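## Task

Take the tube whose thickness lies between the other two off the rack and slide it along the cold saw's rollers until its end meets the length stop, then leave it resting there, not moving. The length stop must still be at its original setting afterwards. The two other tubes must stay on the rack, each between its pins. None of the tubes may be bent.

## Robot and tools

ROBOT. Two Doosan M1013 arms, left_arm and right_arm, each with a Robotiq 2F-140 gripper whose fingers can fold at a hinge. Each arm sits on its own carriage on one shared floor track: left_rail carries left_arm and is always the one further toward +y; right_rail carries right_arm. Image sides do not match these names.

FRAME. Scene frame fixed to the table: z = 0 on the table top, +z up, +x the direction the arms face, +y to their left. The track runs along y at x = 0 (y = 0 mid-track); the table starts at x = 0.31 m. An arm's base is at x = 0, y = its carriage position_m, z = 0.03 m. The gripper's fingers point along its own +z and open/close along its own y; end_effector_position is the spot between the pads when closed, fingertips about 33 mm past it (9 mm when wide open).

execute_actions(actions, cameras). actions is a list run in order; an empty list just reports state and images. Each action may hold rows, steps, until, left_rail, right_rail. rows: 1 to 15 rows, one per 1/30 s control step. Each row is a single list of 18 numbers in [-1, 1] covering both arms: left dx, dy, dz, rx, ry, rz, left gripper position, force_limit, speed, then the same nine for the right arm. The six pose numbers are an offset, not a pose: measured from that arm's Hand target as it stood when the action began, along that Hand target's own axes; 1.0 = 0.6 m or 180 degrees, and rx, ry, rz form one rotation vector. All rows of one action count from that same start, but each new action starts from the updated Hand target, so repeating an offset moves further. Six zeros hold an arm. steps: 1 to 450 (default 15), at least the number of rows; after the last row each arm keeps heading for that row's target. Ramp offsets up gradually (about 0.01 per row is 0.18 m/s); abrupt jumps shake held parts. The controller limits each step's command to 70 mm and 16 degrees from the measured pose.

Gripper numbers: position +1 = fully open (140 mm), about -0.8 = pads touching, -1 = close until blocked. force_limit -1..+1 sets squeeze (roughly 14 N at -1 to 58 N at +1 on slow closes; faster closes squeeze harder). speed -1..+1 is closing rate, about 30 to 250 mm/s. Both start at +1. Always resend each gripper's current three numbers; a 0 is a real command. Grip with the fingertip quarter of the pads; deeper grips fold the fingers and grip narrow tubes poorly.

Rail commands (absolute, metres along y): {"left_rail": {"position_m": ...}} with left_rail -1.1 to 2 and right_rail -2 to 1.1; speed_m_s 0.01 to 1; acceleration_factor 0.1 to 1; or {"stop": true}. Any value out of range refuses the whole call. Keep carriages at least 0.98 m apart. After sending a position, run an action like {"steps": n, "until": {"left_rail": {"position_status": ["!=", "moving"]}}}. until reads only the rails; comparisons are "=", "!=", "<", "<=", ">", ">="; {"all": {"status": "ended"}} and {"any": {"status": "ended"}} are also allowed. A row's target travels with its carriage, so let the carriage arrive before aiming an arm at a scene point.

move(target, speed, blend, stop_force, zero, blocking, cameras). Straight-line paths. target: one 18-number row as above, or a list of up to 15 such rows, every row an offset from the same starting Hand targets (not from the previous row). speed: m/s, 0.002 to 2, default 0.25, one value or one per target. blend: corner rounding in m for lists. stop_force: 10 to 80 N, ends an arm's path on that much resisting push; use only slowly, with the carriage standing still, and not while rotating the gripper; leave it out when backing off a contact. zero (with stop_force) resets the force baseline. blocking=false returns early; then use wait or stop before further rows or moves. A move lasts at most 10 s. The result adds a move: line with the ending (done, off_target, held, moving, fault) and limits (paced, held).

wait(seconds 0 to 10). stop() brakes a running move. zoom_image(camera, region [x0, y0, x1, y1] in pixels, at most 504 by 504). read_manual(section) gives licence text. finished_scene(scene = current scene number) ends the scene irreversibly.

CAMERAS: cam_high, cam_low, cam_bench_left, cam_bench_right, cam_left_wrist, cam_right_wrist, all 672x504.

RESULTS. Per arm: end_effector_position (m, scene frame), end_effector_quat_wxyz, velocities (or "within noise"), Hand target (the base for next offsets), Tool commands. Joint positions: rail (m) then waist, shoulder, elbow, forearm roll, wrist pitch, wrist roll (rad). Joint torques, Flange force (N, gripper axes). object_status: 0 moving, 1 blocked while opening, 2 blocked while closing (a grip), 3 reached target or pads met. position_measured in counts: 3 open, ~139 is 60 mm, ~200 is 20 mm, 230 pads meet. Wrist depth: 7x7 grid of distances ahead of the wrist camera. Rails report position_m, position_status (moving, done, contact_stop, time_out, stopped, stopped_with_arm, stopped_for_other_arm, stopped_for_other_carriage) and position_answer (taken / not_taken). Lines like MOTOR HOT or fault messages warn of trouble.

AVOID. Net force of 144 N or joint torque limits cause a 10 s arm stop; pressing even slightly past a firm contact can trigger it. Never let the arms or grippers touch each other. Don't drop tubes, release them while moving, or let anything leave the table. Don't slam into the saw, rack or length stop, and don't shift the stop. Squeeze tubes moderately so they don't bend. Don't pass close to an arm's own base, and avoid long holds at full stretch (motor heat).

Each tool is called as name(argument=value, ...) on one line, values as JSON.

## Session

execute_actions(actions=[])

Scene clock: 0.00 s.
left_arm: end_effector_position=(+0.6600, +1.0940, +0.4937) position_measured=3 object_status=3 end_effector_quat_wxyz=(+0.000, +1.000, +0.000, +0.000) | right_arm: end_effector_position=(+0.6600, -0.5755, +0.4937) position_measured=3 object_status=3 end_effector_quat_wxyz=(+0.000, +1.000, +0.000, +0.000)
Joint positions: left_arm=[1.095 -0.053 0.164 1.35 0 1.628 1.518] | right_arm=[-0.575 -0.053 0.164 1.35 0 1.628 1.518]
Joint velocities: within noise
Joint torques (N m): no reading
Flange force (N): no reading
Wrist depth (mm): cam_left_wrist=[553 562 566 569 569 573 569 / 592 592 589 592 600 592 606 / 623 635 633 629 645 635 642 / 636 644 670 674 680 658 130 / - 138 705 712 705 727 113 / 766 769 756 744 751 785 777 / 830 801 777 769 798 871 878] | cam_right_wrist=[548 545 498 550 546 335 548 / 593 582 495 585 586 331 582 / 622 386 423 617 605 341 600 / 656 130 656 642 652 145 128 / - 528 677 727 697 717 105 / - - 771 737 766 809 - / - - 791 755 783 - -]
Hand target: left_arm +0.6600, +1.0940, +0.4937; +0.000, +1.000, +0.000, +0.000 | right_arm +0.6600, -0.5755, +0.4937; +0.000, +1.000, +0.000, +0.000
Tool commands: left_gripper/position=+1.0 left_gripper/force_limit=+1.0 left_gripper/speed=+1.0 right_gripper/position=+1.0 right_gripper/force_limit=+1.0 right_gripper/speed=+1.0
left_rail: position_m=1.095 position_status=done
right_rail: position_m=-0.575 position_status=done
camera_calibration:
cam_left_wrist: T_world_to_cam=[[-0.0152991, -0.999633, 0.0223398, 1.09747], [-0.943538, 0.0218275, 0.330544, 0.438292], [-0.33091, -0.0160214, -0.943526, 0.845631], [0, 0, 0, 1]] pos_world=[0.710164, 1.10105, 0.628483]
cam_right_wrist: T_world_to_cam=[[-0.0243624, -0.999663, -0.00893991, -0.539965], [-0.941074, 0.0199153, 0.337613, 0.469439], [-0.337321, 0.0166382, -0.941243, 0.84195], [0, 0, 0, 1]] pos_world=[0.71263, -0.563141, 0.629164]

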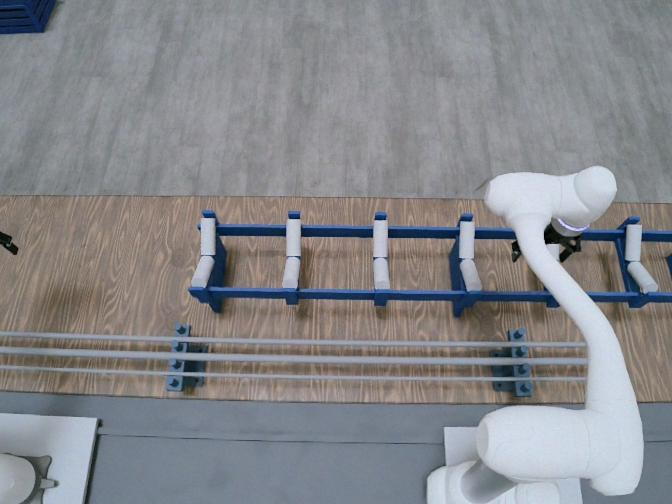

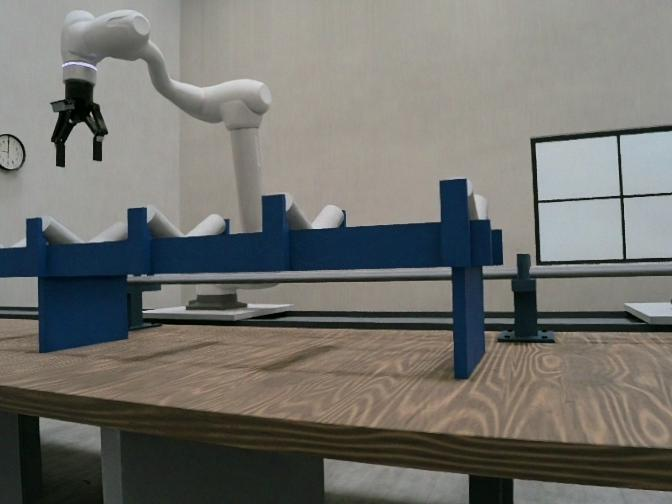

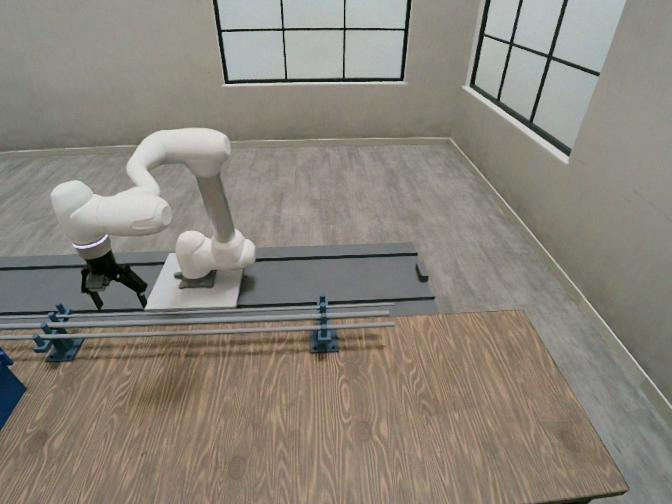

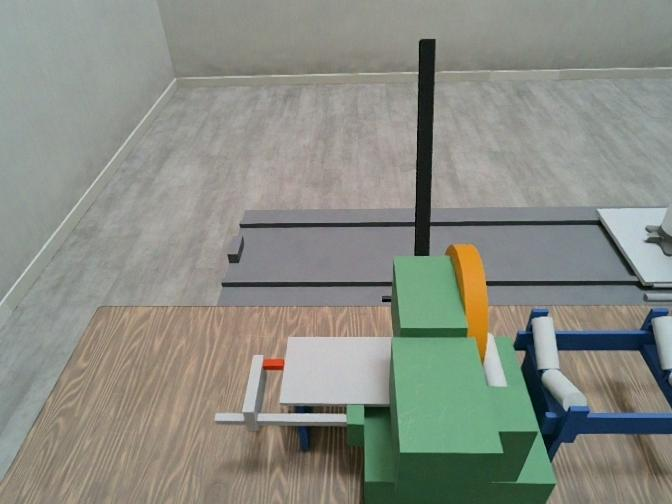

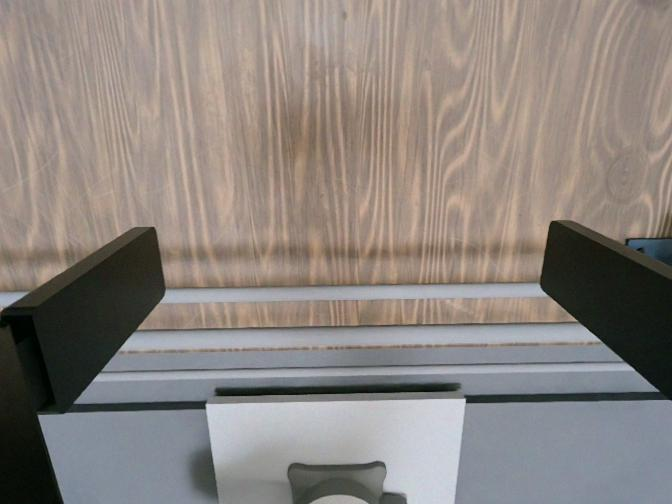

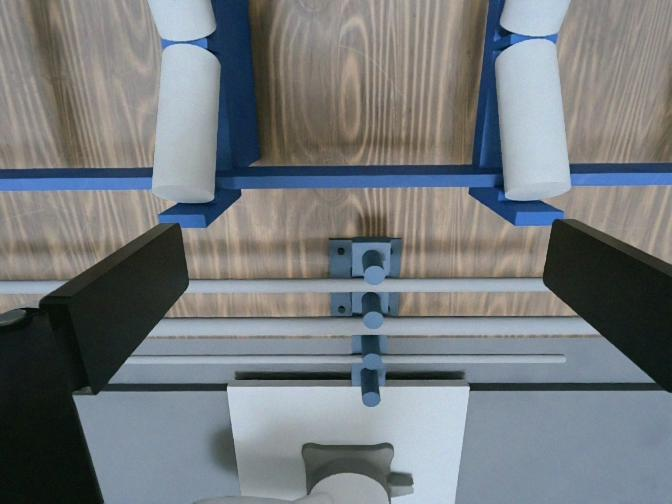

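execute_actions(actions=[{"left_rail":{"position_m":1.8,"speed_m_s":0.5},"right_rail":{"position_m":-0.29,"speed_m_s":0.5},"steps":200,"until":{"all":{"status":"ended"}}}], cameras=[])

move(target=[-0.2833,0,0.465,0,0,0.5,-0.26,-1,0,-0.2833,0,0.465,0,0,0.5,-0.26,-1,0])

Scene clock: 2.80 s.
left_arm: end_effector_position=(+0.6600, +1.7993, +0.4937) position_measured=3 object_status=3 end_effector_quat_wxyz=(+0.000, +1.000, +0.000, +0.000) | right_arm: end_effector_position=(+0.6600, -0.2905, +0.4937) position_measured=3 object_status=3 end_effector_quat_wxyz=(+0.000, +1.000, +0.000, +0.000)
Joint positions: left_arm=[1.8 -0.053 0.164 1.35 0 1.628 1.518] | right_arm=[-0.29 -0.053 0.164 1.35 0 1.628 1.518]
Joint torques (N m): left_arm=[0.5 -61.05 -42.6 4.73 0.02 0.02] | right_arm=[1.26 -59.87 -41.37 4.74 -0.06 -0.01]
Flange force (N): left_arm=[2.4 0.7 0.1] | right_arm=[1.8 2.0 -2.3]
Wrist depth (mm): cam_left_wrist=[560 559 566 564 559 571 573 / 592 592 586 595 597 603 606 / 633 623 628 631 645 635 638 / 644 651 662 670 678 658 131 / - 521 712 712 730 548 113 / 777 759 759 746 746 785 108 / 810 824 785 769 787 842 865] | cam_right_wrist=[556 339 546 553 533 340 550 / 591 337 579 586 572 333 577 / 624 338 605 629 446 341 606 / 656 130 662 664 654 145 129 / - 106 690 701 690 - 105 / - 806 722 747 732 766 - / - 857 794 755 769 - -]
Hand target: left_arm +0.6600, +1.7994, +0.4937; +0.000, +1.000, +0.000, +0.000 | right_arm +0.6600, -0.2905, +0.4937; +0.000, +1.000, +0.000, +0.000
Tool commands: left_gripper/position=+1.0 left_gripper/force_limit=+1.0 left_gripper/speed=+1.0 right_gripper/position=+1.0 right_gripper/force_limit=+1.0 right_gripper/speed=+1.0
left_rail: position_m=1.800 speed_m_s=0.50 position_status=done
right_rail: position_m=-0.290 speed_m_s=0.50 position_status=done
No camera images: "cameras" was empty.

Scene clock: 6.37 s.
left_arm: end_effector_position=(+0.4900, +1.7995, +0.2147) position_measured=162 object_status=3 end_effector_quat_wxyz=(+0.000, +0.707, -0.707, +0.000) | right_arm: end_effector_position=(+0.4900, -0.2906, +0.2147) position_measured=162 object_status=3 end_effector_quat_wxyz=(+0.000, +0.707, -0.707, +0.000)
Joint positions: left_arm=[1.8 -0.072 -0.014 2.059 0 1.097 3.07] | right_arm=[-0.29 -0.072 -0.014 2.059 0 1.097 3.07]
Joint torques (N m): left_arm=[0.95 -37.35 -37.53 4.17 0.1 -0.03] | right_arm=[0.71 -36.92 -36.64 3.99 -0.01 -0.02]
Flange force (N): left_arm=[2.0 -2.3 0.6] | right_arm=[1.4 -2.4 -1.0]
Wrist depth (mm): cam_left_wrist=[310 311 309 177 303 308 183 / 328 327 148 195 147 178 150 / 346 345 348 345 347 352 368 / 366 364 358 212 129 365 382 / 376 89 88 382 130 90 93 / - 77 - 244 - - 69 / - - - 438 - - 70] | cam_right_wrist=[308 306 307 172 304 303 317 / 327 327 324 320 324 319 329 / 348 345 347 339 338 346 352 / 365 372 358 364 137 357 370 / - 75 91 392 384 89 348 / - - - 428 - - 73 / - - - 447 - - -]
Hand target: left_arm +0.4900, +1.7995, +0.2147; +0.000, +0.707, -0.707, +0.000 | right_arm +0.4900, -0.2905, +0.2147; +0.000, +0.707, -0.707, +0.000
Off the commanded pose: left_arm 0.000 m, 0 deg | right_arm 0.000 m, 0 deg.
left_rail: position_m=1.800 speed_m_s=0.50 position_status=done
right_rail: position_m=-0.290 speed_m_s=0.50 position_status=done
move: done
camera_calibration:
cam_left_wrist: T_world_to_cam=[[-0.999631, 0.0153933, 0.022373, 0.462123], [0.0219275, 0.943537, 0.330542, -1.77689], [-0.0160216, 0.33091, -0.943526, -0.241131], [0, 0, 0, 1]] pos_world=[0.497052, 1.74924, 0.349483]
cam_right_wrist: T_world_to_cam=[[-0.999663, 0.0243624, -0.00893991, 0.513683], [0.0199153, 0.941074, 0.337613, 0.194781], [0.0166382, 0.337321, -0.941243, 0.437009], [0, 0, 0, 1]] pos_world=[0.502359, -0.34323, 0.350164]

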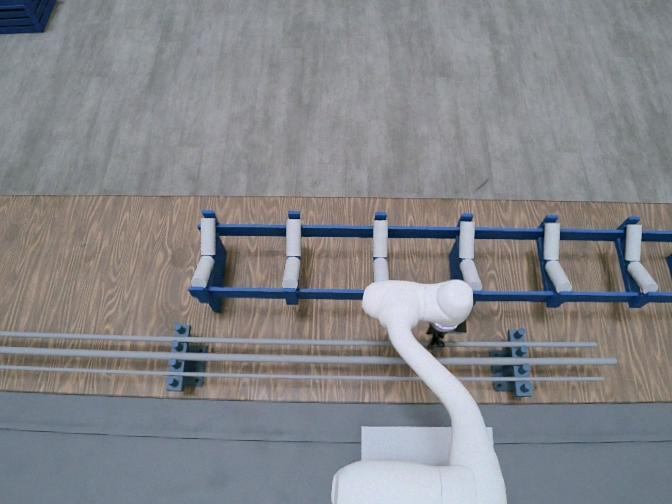

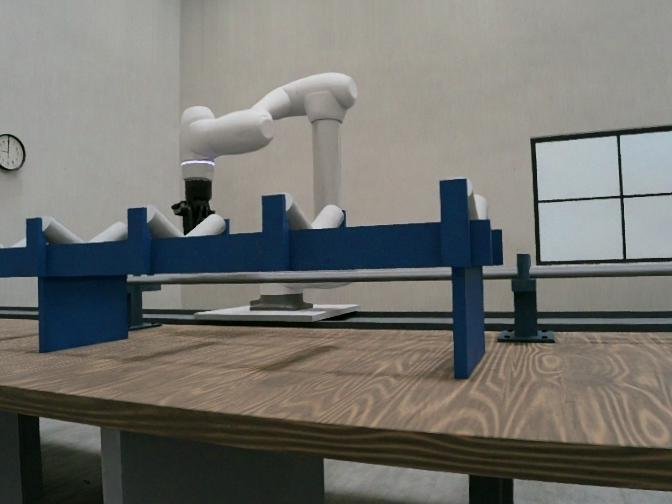

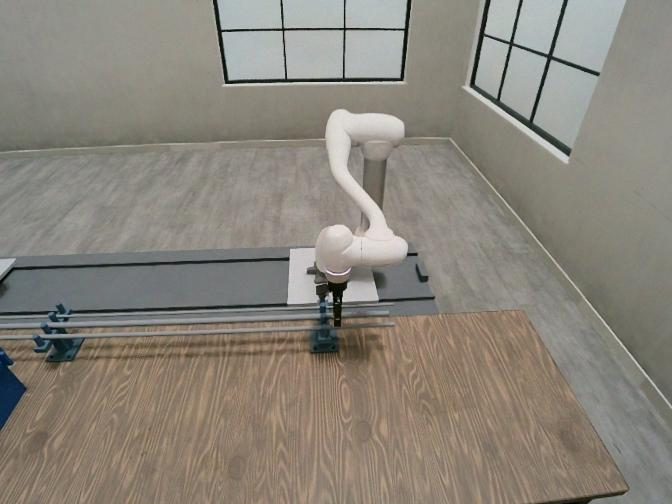

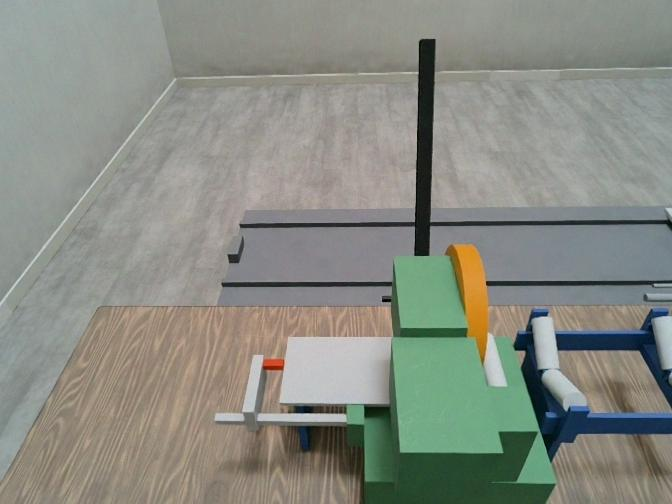

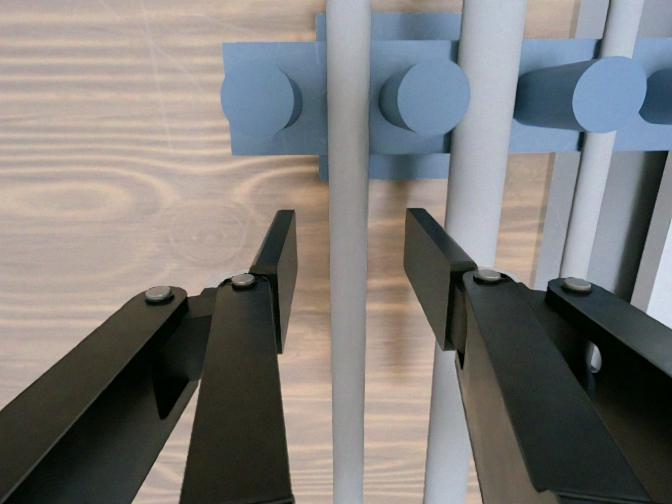

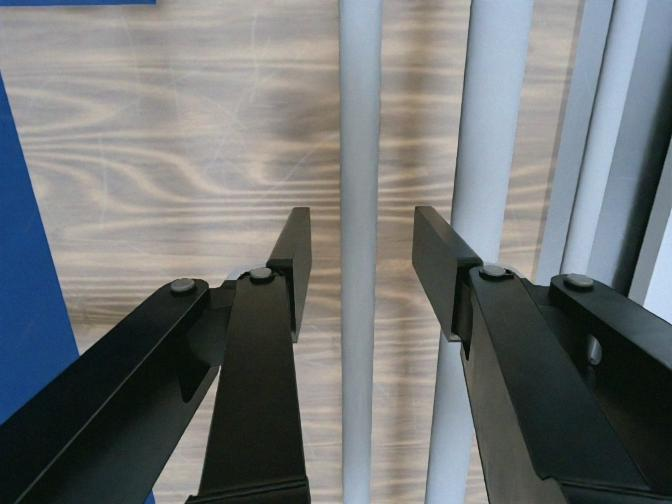

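move(target=[-0.025,0,0,0,0,0,-0.4,-1,0,0,0,0,0,0,0,-0.4,-1,0], cameras=[])

move(target=[0,0,0.0795,0,0,0,-0.4,-1,0,0,0,0.0795,0,0,0,-0.4,-1,0], cameras=["cam_left_wrist","cam_right_wrist"], speed=0.1)

execute_actions(actions=[{"rows":[[0,0,0,0,0,0,-1,0.1,-1,0,0,0,0,0,0,-1,0.1,-1]],"steps":60}], cameras=[])

move(target=[0,0,-0.1,0,0,0,-1,0.1,-1,0,0,-0.1,0,0,0,-1,0.1,-1], speed=0.08)

Scene clock: 7.80 s.
left_arm: end_effector_position=(+0.4900, +1.8145, +0.2146) position_measured=179 object_status=3 end_effector_quat_wxyz=(+0.000, +0.707, -0.707, +0.000) | right_arm: end_effector_position=(+0.4900, -0.2905, +0.2147) position_measured=179 object_status=3 end_effector_quat_wxyz=(+0.000, +0.707, -0.707, +0.000)
Joint positions: left_arm=[1.8 -0.041 -0.013 2.058 0 1.097 3.101] | right_arm=[-0.29 -0.072 -0.014 2.059 0 1.097 3.07]
Joint torques (N m): left_arm=[0.39 -37.34 -37.5 4.18 0.07 -0.06] | right_arm=[1.04 -36.93 -36.85 4.04 0.02 -0.01]
Flange force (N): left_arm=[0.5 -2.3 0.5] | right_arm=[1.9 -1.7 -0.7]
Wrist depth (mm): cam_left_wrist=[312 310 - 176 141 179 142 / 328 328 333 196 201 333 195 / 346 346 347 350 349 352 363 / 363 368 360 200 145 365 384 / 382 89 88 219 112 93 357 / - - - 237 - - 68 / - - - 253 - - 66] | cam_right_wrist=[307 307 305 172 308 304 321 / 328 325 324 317 325 330 336 / 347 344 346 337 340 340 348 / 365 370 364 197 132 362 359 / 195 75 86 388 - 93 356 / - 75 - 422 - - 75 / - - - - - - -]
Hand target: left_arm +0.4900, +1.8145, +0.2147; +0.000, +0.707, -0.707, +0.000 | right_arm +0.4900, -0.2905, +0.2147; +0.000, +0.707, -0.707, +0.000
Off the commanded pose: left_arm 0.000 m, 0 deg | right_arm 0.000 m, 0 deg.
left_rail: position_m=1.800 speed_m_s=0.50 position_status=done
right_rail: position_m=-0.290 speed_m_s=0.50 position_status=done
move: done
No camera images: "cameras" was empty.

Scene clock: 8.60 s.
left_arm: end_effector_position=(+0.4900, +1.8145, +0.1670) position_measured=179 object_status=3 end_effector_quat_wxyz=(+0.000, +0.707, -0.707, +0.000) | right_arm: end_effector_position=(+0.4900, -0.2905, +0.1670) position_measured=179 object_status=3 end_effector_quat_wxyz=(+0.000, +0.707, -0.707, +0.000)
Joint positions: left_arm=[1.8 -0.041 0.031 2.112 0 0.999 3.101] | right_arm=[-0.29 -0.072 0.03 2.113 0 0.999 3.07]
Joint torques (N m): left_arm=[0.85 -40.1 -35.41 4.06 0.16 0] | right_arm=[1.03 -39.39 -34.62 3.81 0.04 -0.04]
Flange force (N): left_arm=[1.7 -2.7 1.4] | right_arm=[1.9 -2.8 -0.1]
Wrist depth (mm): cam_left_wrist=[268 - 95 132 98 97 122 / 282 281 154 139 154 - 155 / 297 299 301 146 307 - 314 / 315 316 314 156 130 323 333 / 331 89 88 165 111 93 170 / - - - 178 - - 67 / - - - 189 - - 66] | cam_right_wrist=[266 266 265 259 265 121 271 / 282 281 280 136 275 - 286 / 299 300 298 289 298 - 305 / 320 319 312 - 133 148 331 / 335 75 86 - - 93 - / - 75 - - - - 75 / - - - - - - -]
Hand target: left_arm +0.4900, +1.8145, +0.1670; +0.000, +0.707, -0.707, +0.000 | right_arm +0.4900, -0.2905, +0.1670; +0.000, +0.707, -0.707, +0.000
Off the commanded pose: left_arm 0.000 m, 0 deg | right_arm 0.000 m, 0 deg.
left_rail: position_m=1.800 speed_m_s=0.50 position_status=done
right_rail: position_m=-0.290 speed_m_s=0.50 position_status=done
move: done
camera_calibration:
cam_left_wrist: T_world_to_cam=[[-0.999633, 0.0152991, 0.0223398, 0.463137], [0.0218275, 0.943538, 0.330544, -1.77523], [-0.0160214, 0.33091, -0.943526, -0.291101], [0, 0, 0, 1]] pos_world=[0.497052, 1.76424, 0.301783]
cam_right_wrist: T_world_to_cam=[[-0.999665, 0.0242691, -0.00897663, 0.513234], [0.0198167, 0.941108, 0.337524, 0.210878], [0.0166394, 0.337233, -0.941274, 0.392057], [0, 0, 0, 1]] pos_world=[0.502359, -0.343129, 0.302464]
Images, in order (width x height): cam_left_wrist 672x504, cam_right_wrist 672x504.

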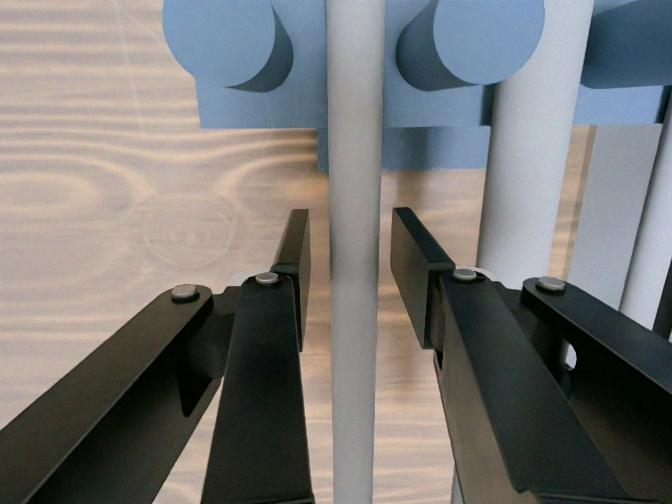

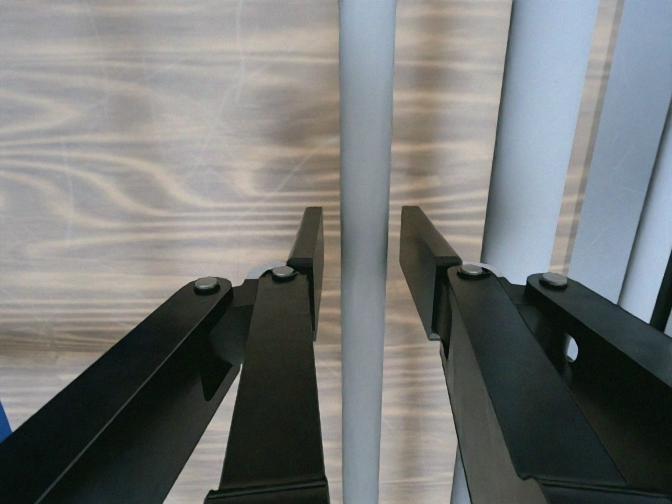

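Scene clock: 10.80 s.
left_arm: end_effector_position=(+0.4900, +1.8145, +0.1669) position_measured=204 object_status=2 end_effector_quat_wxyz=(+0.000, +0.707, -0.707, +0.000) | right_arm: end_effector_position=(+0.4900, -0.2905, +0.1670) position_measured=204 object_status=2 end_effector_quat_wxyz=(+0.000, +0.707, -0.707, +0.000)
Joint positions: left_arm=[1.8 -0.041 0.031 2.112 0 0.999 3.101] | right_arm=[-0.29 -0.072 0.03 2.113 0 0.999 3.07]
Joint torques (N m): left_arm=[0.82 -34.45 -30.17 3.81 0.03 -0.1] | right_arm=[1.15 -38.26 -33.98 3.88 -0.07 -0.03]
Flange force (N): left_arm=[1.3 -1.7 -10.9] | right_arm=[2.2 -1.9 -2.4]
Wrist depth (mm): cam_left_wrist=[267 265 95 130 98 97 123 / 283 281 154 - 155 - 155 / 298 298 299 151 302 - 315 / 315 317 313 150 312 325 332 / 335 89 88 158 82 89 175 / - - - 170 - 79 68 / - 65 - - - - 67] | cam_right_wrist=[265 264 265 258 265 122 270 / 280 281 280 136 277 129 285 / 299 298 298 299 297 - 307 / 318 319 315 107 146 314 327 / 341 80 79 91 - 93 345 / - - 74 - - - 65 / - - - - - - -]
Hand target: left_arm +0.4900, +1.8145, +0.1670; +0.000, +0.707, -0.707, +0.000 | right_arm +0.4900, -0.2905, +0.1670; +0.000, +0.707, -0.707, +0.000
Off the commanded pose: left_arm 0.000 m, 0 deg | right_arm 0.000 m, 0 deg.
left_rail: position_m=1.800 speed_m_s=0.50 position_status=done
right_rail: position_m=-0.290 speed_m_s=0.50 position_status=done
No camera images: "cameras" was empty.

Scene clock: 11.87 s.
left_arm: end_effector_position=(+0.4900, +1.8145, +0.2269) position_measured=204 object_status=2 end_effector_quat_wxyz=(+0.000, +0.707, -0.707, +0.000) | right_arm: end_effector_position=(+0.4900, -0.2905, +0.2269) position_measured=204 object_status=2 end_effector_quat_wxyz=(+0.000, +0.707, -0.707, +0.000)
Joint positions: left_arm=[1.8 -0.041 -0.023 2.044 0 1.121 3.101] | right_arm=[-0.29 -0.072 -0.024 2.044 0 1.121 3.07]
Joint torques (N m): left_arm=[0.37 -39.18 -40.99 3.75 0.1 -0.08] | right_arm=[2.43 -39.83 -41.14 4.67 0 -0.09]
Flange force (N): left_arm=[0.5 -0.9 5.6] | right_arm=[4.6 -1.5 6.6]
Wrist depth (mm): cam_left_wrist=[321 320 316 130 152 179 184 / 338 339 332 139 187 354 211 / 357 360 358 146 367 361 376 / 379 377 375 150 146 377 397 / 396 89 88 88 82 90 381 / - - - 170 - 79 68 / - 65 - - - - 67] | cam_right_wrist=[319 317 317 127 314 310 327 / 335 339 336 136 331 331 352 / 352 360 359 350 353 358 367 / 205 383 376 106 - 369 386 / 205 80 79 - - 93 378 / - - 74 - - - 65 / - - - - - - -]
Hand target: left_arm +0.4900, +1.8145, +0.2270; +0.000, +0.707, -0.707, +0.000 | right_arm +0.4900, -0.2905, +0.2270; +0.000, +0.707, -0.707, +0.000
Off the commanded pose: left_arm 0.000 m, 0 deg | right_arm 0.000 m, 0 deg.
left_rail: position_m=1.800 speed_m_s=0.50 position_status=done
right_rail: position_m=-0.290 speed_m_s=0.50 position_status=done
move: done
camera_calibration:
cam_left_wrist: T_world_to_cam=[[-0.999632, 0.0152658, 0.022434, 0.46182], [0.0218273, 0.943539, 0.330542, -1.79506], [-0.0161214, 0.33091, -0.943525, -0.234439], [0, 0, 0, 1]] pos_world=[0.497052, 1.76424, 0.361783]
cam_right_wrist: T_world_to_cam=[[-0.999665, 0.024328, -0.00884607, 0.513745], [0.0199146, 0.941075, 0.337611, 0.190535], [0.0165382, 0.337321, -0.941244, 0.448603], [0, 0, 0, 1]] pos_world=[0.50236, -0.34313, 0.362463]

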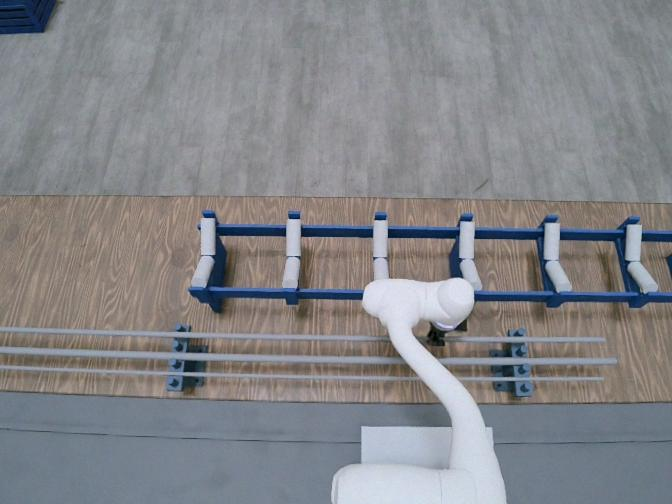

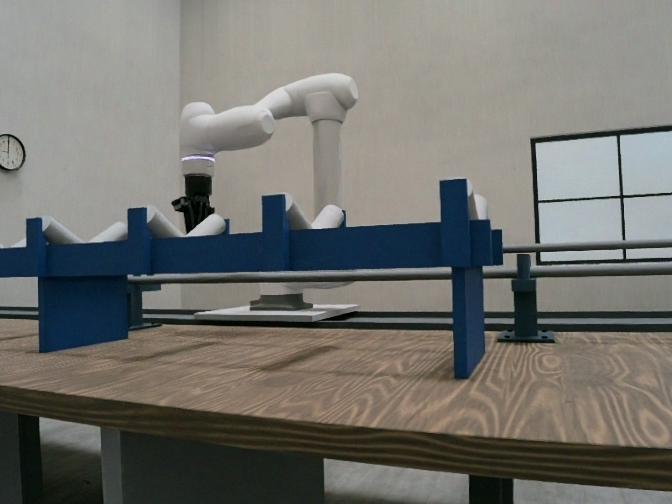

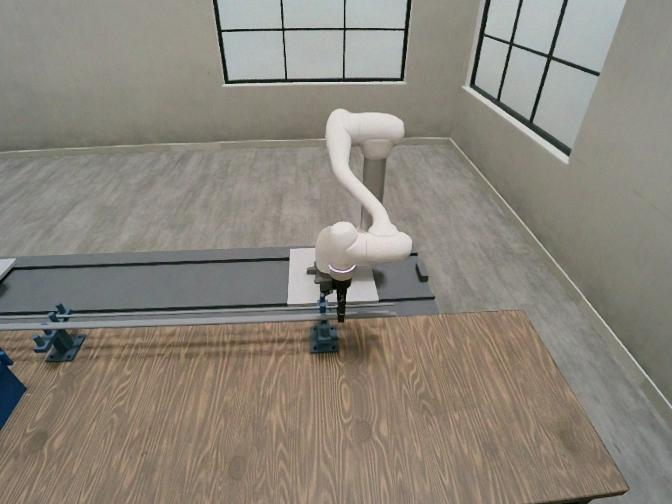

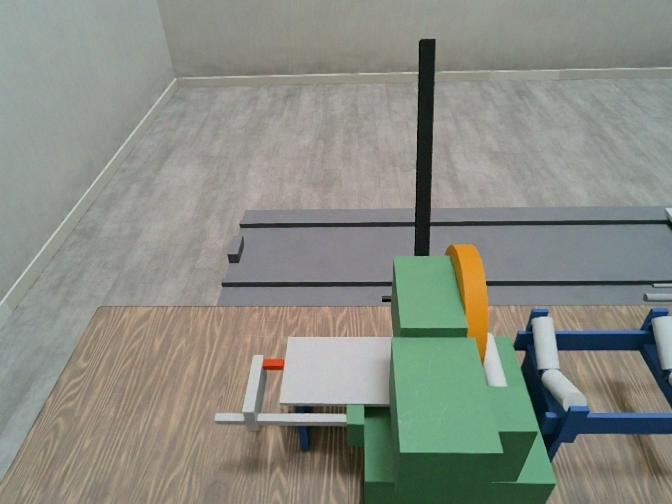

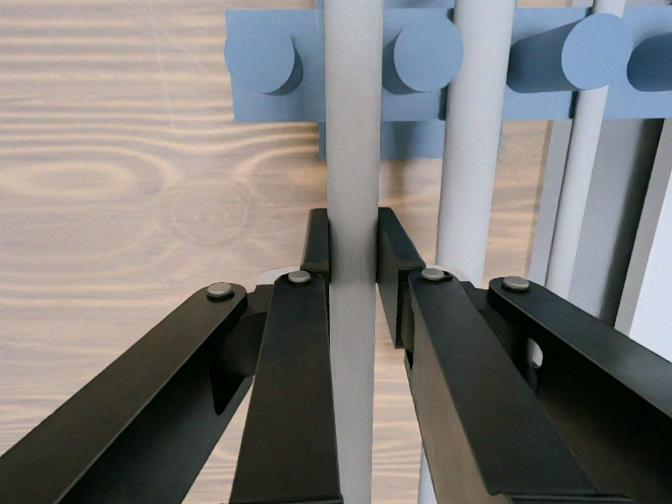

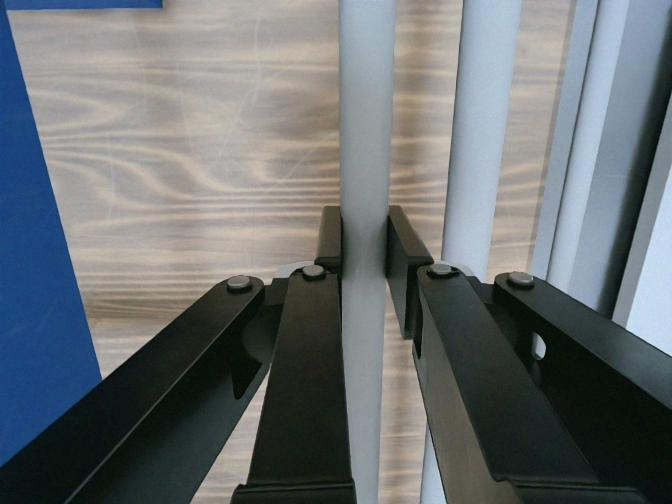

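move(target=[[0,0,-0.255,0,0,0,-1,0.1,-1,0,0,-0.255,0,0,0,-1,0.1,-1],[0,-0.465,-0.255,0,0,0,-1,0.1,-1,0,-0.465,-0.255,0,0,0,-1,0.1,-1],[0,-0.465,-0.15,0,0,0,-1,0.1,-1,0,-0.465,-0.15,0,0,0,-1,0.1,-1]], speed=0.12, blend=[0.05,0.02,0])

zoom_image(camera="cam_low", region=[120, 100, 520, 300])

Scene clock: 16.57 s.
left_arm: end_effector_position=(+0.7690, +1.8145, +0.3170) position_measured=204 object_status=2 end_effector_quat_wxyz=(+0.000, +0.707, -0.707, +0.000) | right_arm: end_effector_position=(+0.7690, -0.2905, +0.3169) position_measured=204 object_status=2 end_effector_quat_wxyz=(+0.000, +0.707, -0.707, +0.000)
Joint positions: left_arm=[1.8 -0.026 0.364 1.409 0 1.368 3.116] | right_arm=[-0.29 -0.046 0.364 1.409 0 1.368 3.096]
Joint torques (N m): left_arm=[-3.23 -84.53 -44.59 2.7 0.07 0] | right_arm=[5.15 -84.97 -44.4 6.39 0.04 -0.02]
Flange force (N): left_arm=[-4.2 -1.9 5.3] | right_arm=[6.6 -3.5 6.2]
Wrist depth (mm): cam_left_wrist=[403 403 404 130 409 409 403 / 422 422 427 137 429 434 427 / 447 445 448 145 455 447 461 / 471 477 475 150 470 479 488 / 493 - 88 158 82 89 513 / - - - 170 - 78 68 / - 65 - - - - 67] | cam_right_wrist=[398 210 399 128 396 391 205 / 421 210 420 134 423 406 405 / 446 225 447 144 447 267 436 / 476 243 472 147 464 247 473 / 495 80 80 - - 93 497 / - - 74 - - - 65 / - - - - - - -]
Hand target: left_arm +0.7690, +1.8145, +0.3170; +0.000, +0.707, -0.707, +0.000 | right_arm +0.7690, -0.2905, +0.3170; +0.000, +0.707, -0.707, +0.000
Off the commanded pose: left_arm 0.000 m, 0 deg | right_arm 0.000 m, 0 deg.
left_rail: position_m=1.800 speed_m_s=0.50 position_status=done
right_rail: position_m=-0.290 speed_m_s=0.50 position_status=done
move: done
camera_calibration:
cam_left_wrist: T_world_to_cam=[[-0.999633, 0.0153, 0.0223401, 0.738682], [0.0218286, 0.943538, 0.330544, -1.8309], [-0.0160214, 0.33091, -0.943526, -0.145102], [0, 0, 0, 1]] pos_world=[0.776052, 1.76424, 0.451783]
cam_right_wrist: T_world_to_cam=[[-0.999665, 0.024328, -0.00884607, 0.793448], [0.0199146, 0.941075, 0.337611, 0.154594], [0.0165382, 0.337321, -0.941244, 0.528701], [0, 0, 0, 1]] pos_world=[0.78136, -0.34313, 0.452463]

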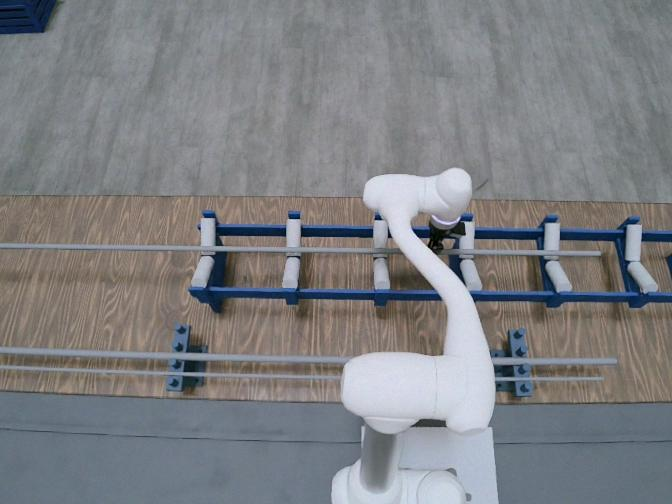

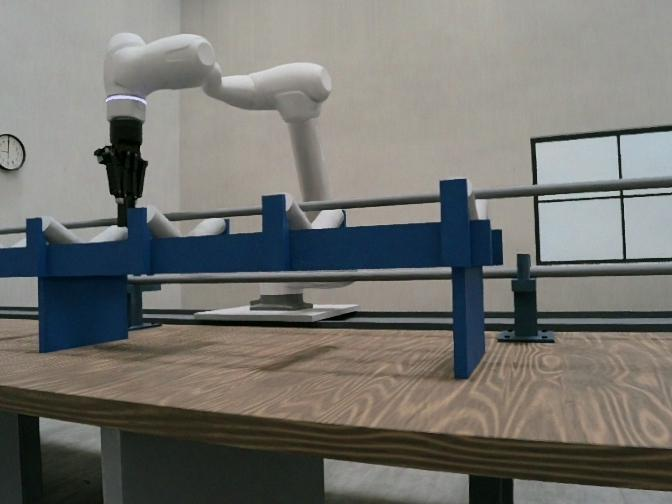

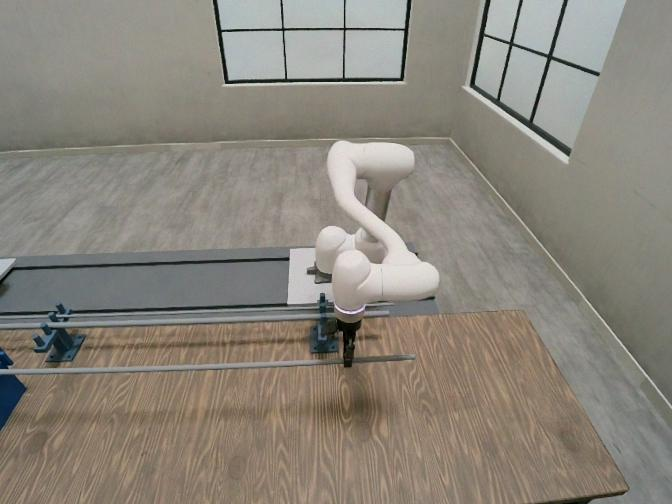

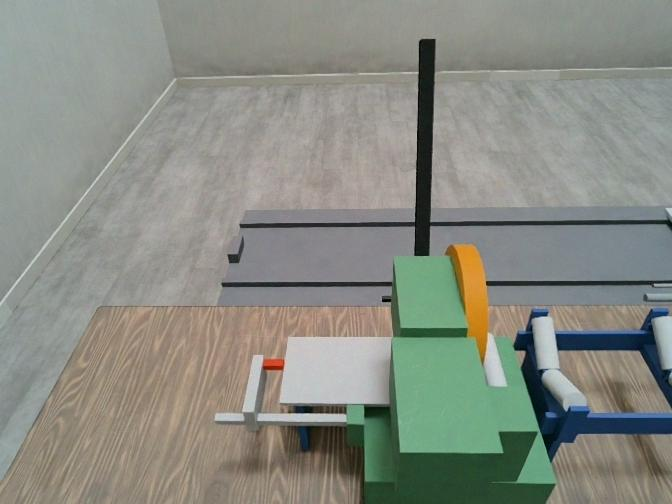

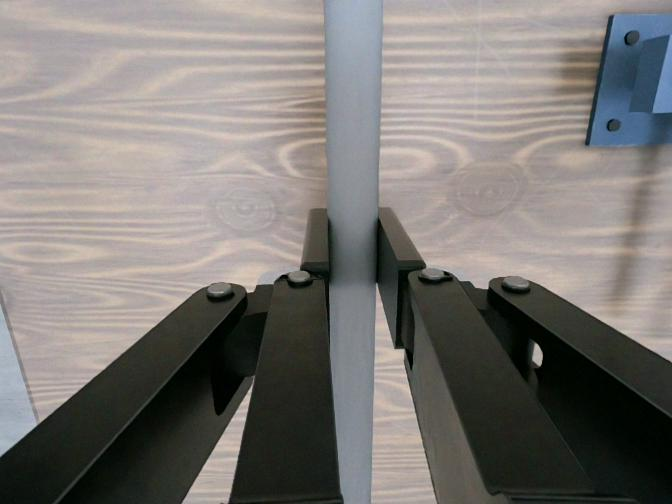

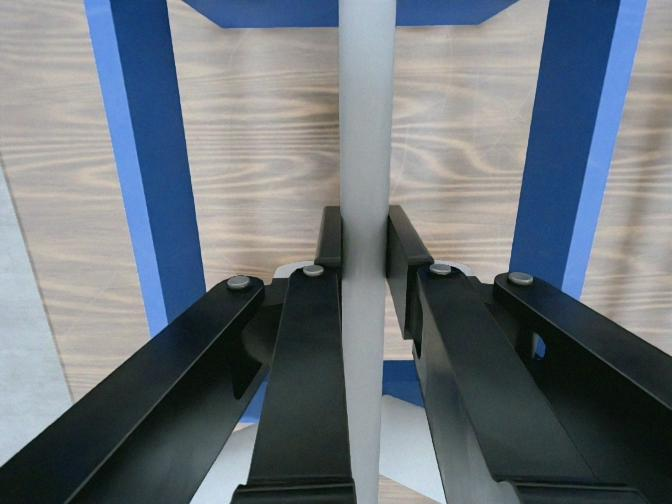

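Scaled by 1.260 from the camera's 672x504 image, which has a finer 960x720 frame.

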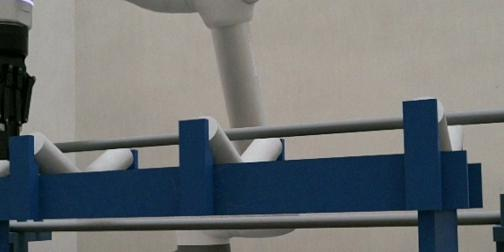

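move(target=[0,0,0.063,0,0,0,-1,0.1,-1,0,0,0.08,0,0,0,-1,0.1,-1], speed=0.015, stop_force=10)

zoom_image(camera="cam_low", region=[120, 100, 520, 300])

Scene clock: 20.60 s.
left_arm: end_effector_position=(+0.7690, +1.8145, +0.2792) position_measured=204 object_status=2 end_effector_quat_wxyz=(+0.000, +0.707, -0.707, +0.000) | right_arm: end_effector_position=(+0.7690, -0.2905, +0.2788) position_measured=204 object_status=2 end_effector_quat_wxyz=(+0.000, +0.707, -0.707, +0.000)
Joint positions: left_arm=[1.8 -0.026 0.378 1.459 0 1.305 3.116] | right_arm=[-0.29 -0.046 0.378 1.459 0 1.304 3.096]
Joint torques (N m): left_arm=[-3.83 -83.35 -42.91 2.41 -0.01 -0.02] | right_arm=[5.45 -66.36 -33.61 6.41 -1.76 -0.02]
Flange force (N): left_arm=[-5.0 -1.8 3.8] | right_arm=[7.1 3.5 -17.6]
Wrist depth (mm): cam_left_wrist=[368 368 370 130 373 376 376 / 386 390 392 137 395 397 392 / 410 408 412 145 417 418 423 / 428 431 431 149 431 440 444 / 457 - 88 158 82 89 469 / - - - 171 - 78 68 / - 65 - - - - 67] | cam_right_wrist=[155 211 363 126 362 364 187 / 163 211 384 133 382 382 186 / 405 209 408 414 407 402 177 / 438 209 433 106 423 249 196 / 468 80 80 - - 93 451 / - - 75 - - - 65 / - - - - - - -]
Hand target: left_arm +0.7690, +1.8145, +0.2792; +0.000, +0.707, -0.707, +0.000 | right_arm +0.7690, -0.2905, +0.2788; +0.000, +0.707, -0.707, +0.000 (not the last commanded pose)
Off the commanded pose: left_arm 0.000 m, 0 deg | right_arm 0.010 m, 0 deg.
left_rail: position_m=1.800 speed_m_s=0.50 position_status=done
right_rail: position_m=-0.290 speed_m_s=0.50 position_status=done
move: contact (right_arm)
camera_calibration:
cam_left_wrist: T_world_to_cam=[[-0.999633, 0.0152991, 0.0223398, 0.739528], [0.0218275, 0.943538, 0.330544, -1.8184], [-0.0160214, 0.33091, -0.943526, -0.180767], [0, 0, 0, 1]] pos_world=[0.776052, 1.76424, 0.413983]
cam_right_wrist: T_world_to_cam=[[-0.999664, 0.0243029, -0.0090682, 0.793192], [0.019816, 0.941076, 0.337614, 0.167566], [0.0167389, 0.337321, -0.941241, 0.492588], [0, 0, 0, 1]] pos_world=[0.781359, -0.34313, 0.414264]

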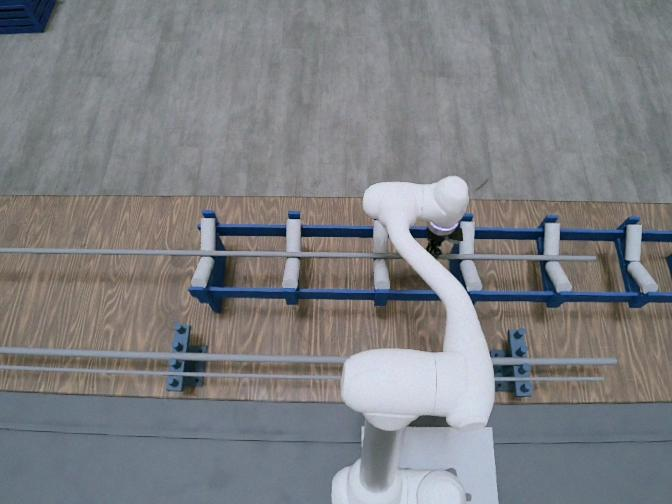

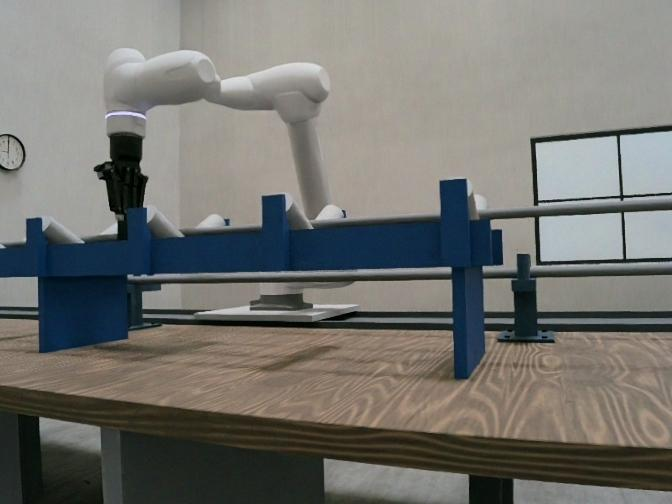

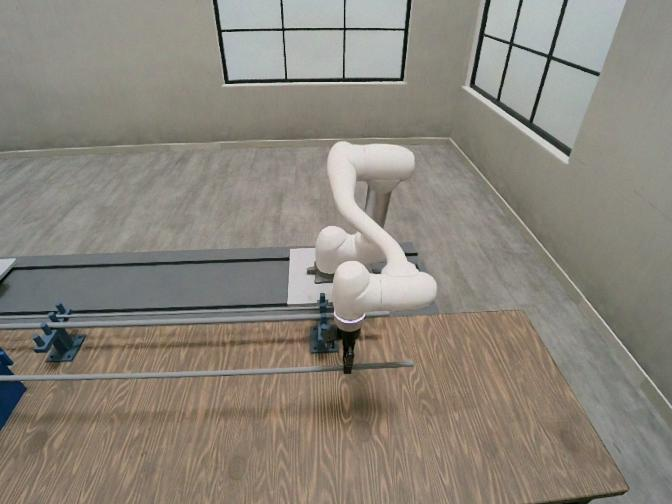

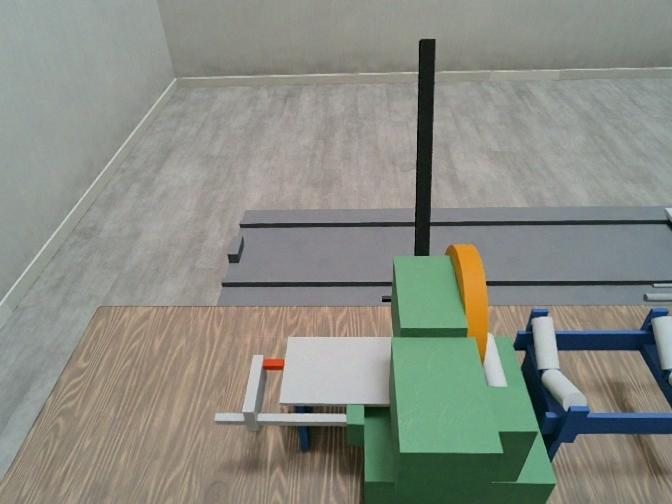

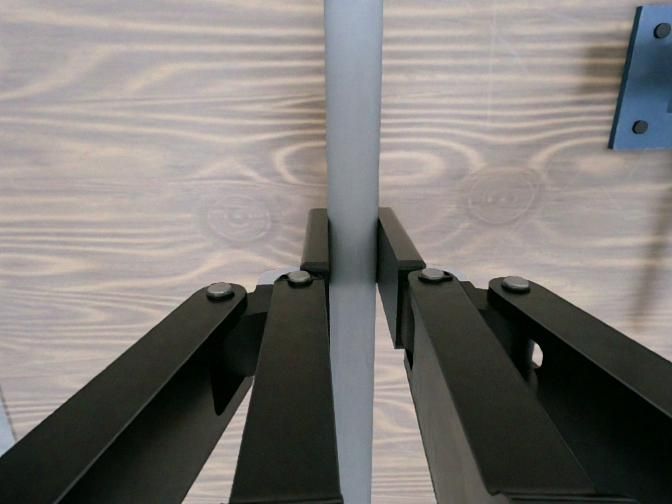

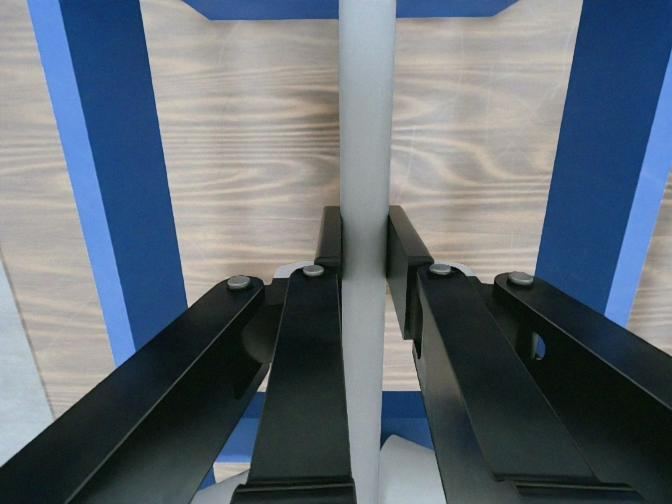

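Scaled by 1.260 from the camera's 672x504 image, which has a finer 960x720 frame.

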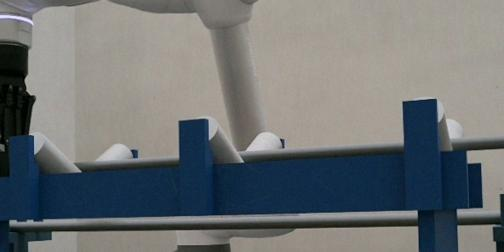

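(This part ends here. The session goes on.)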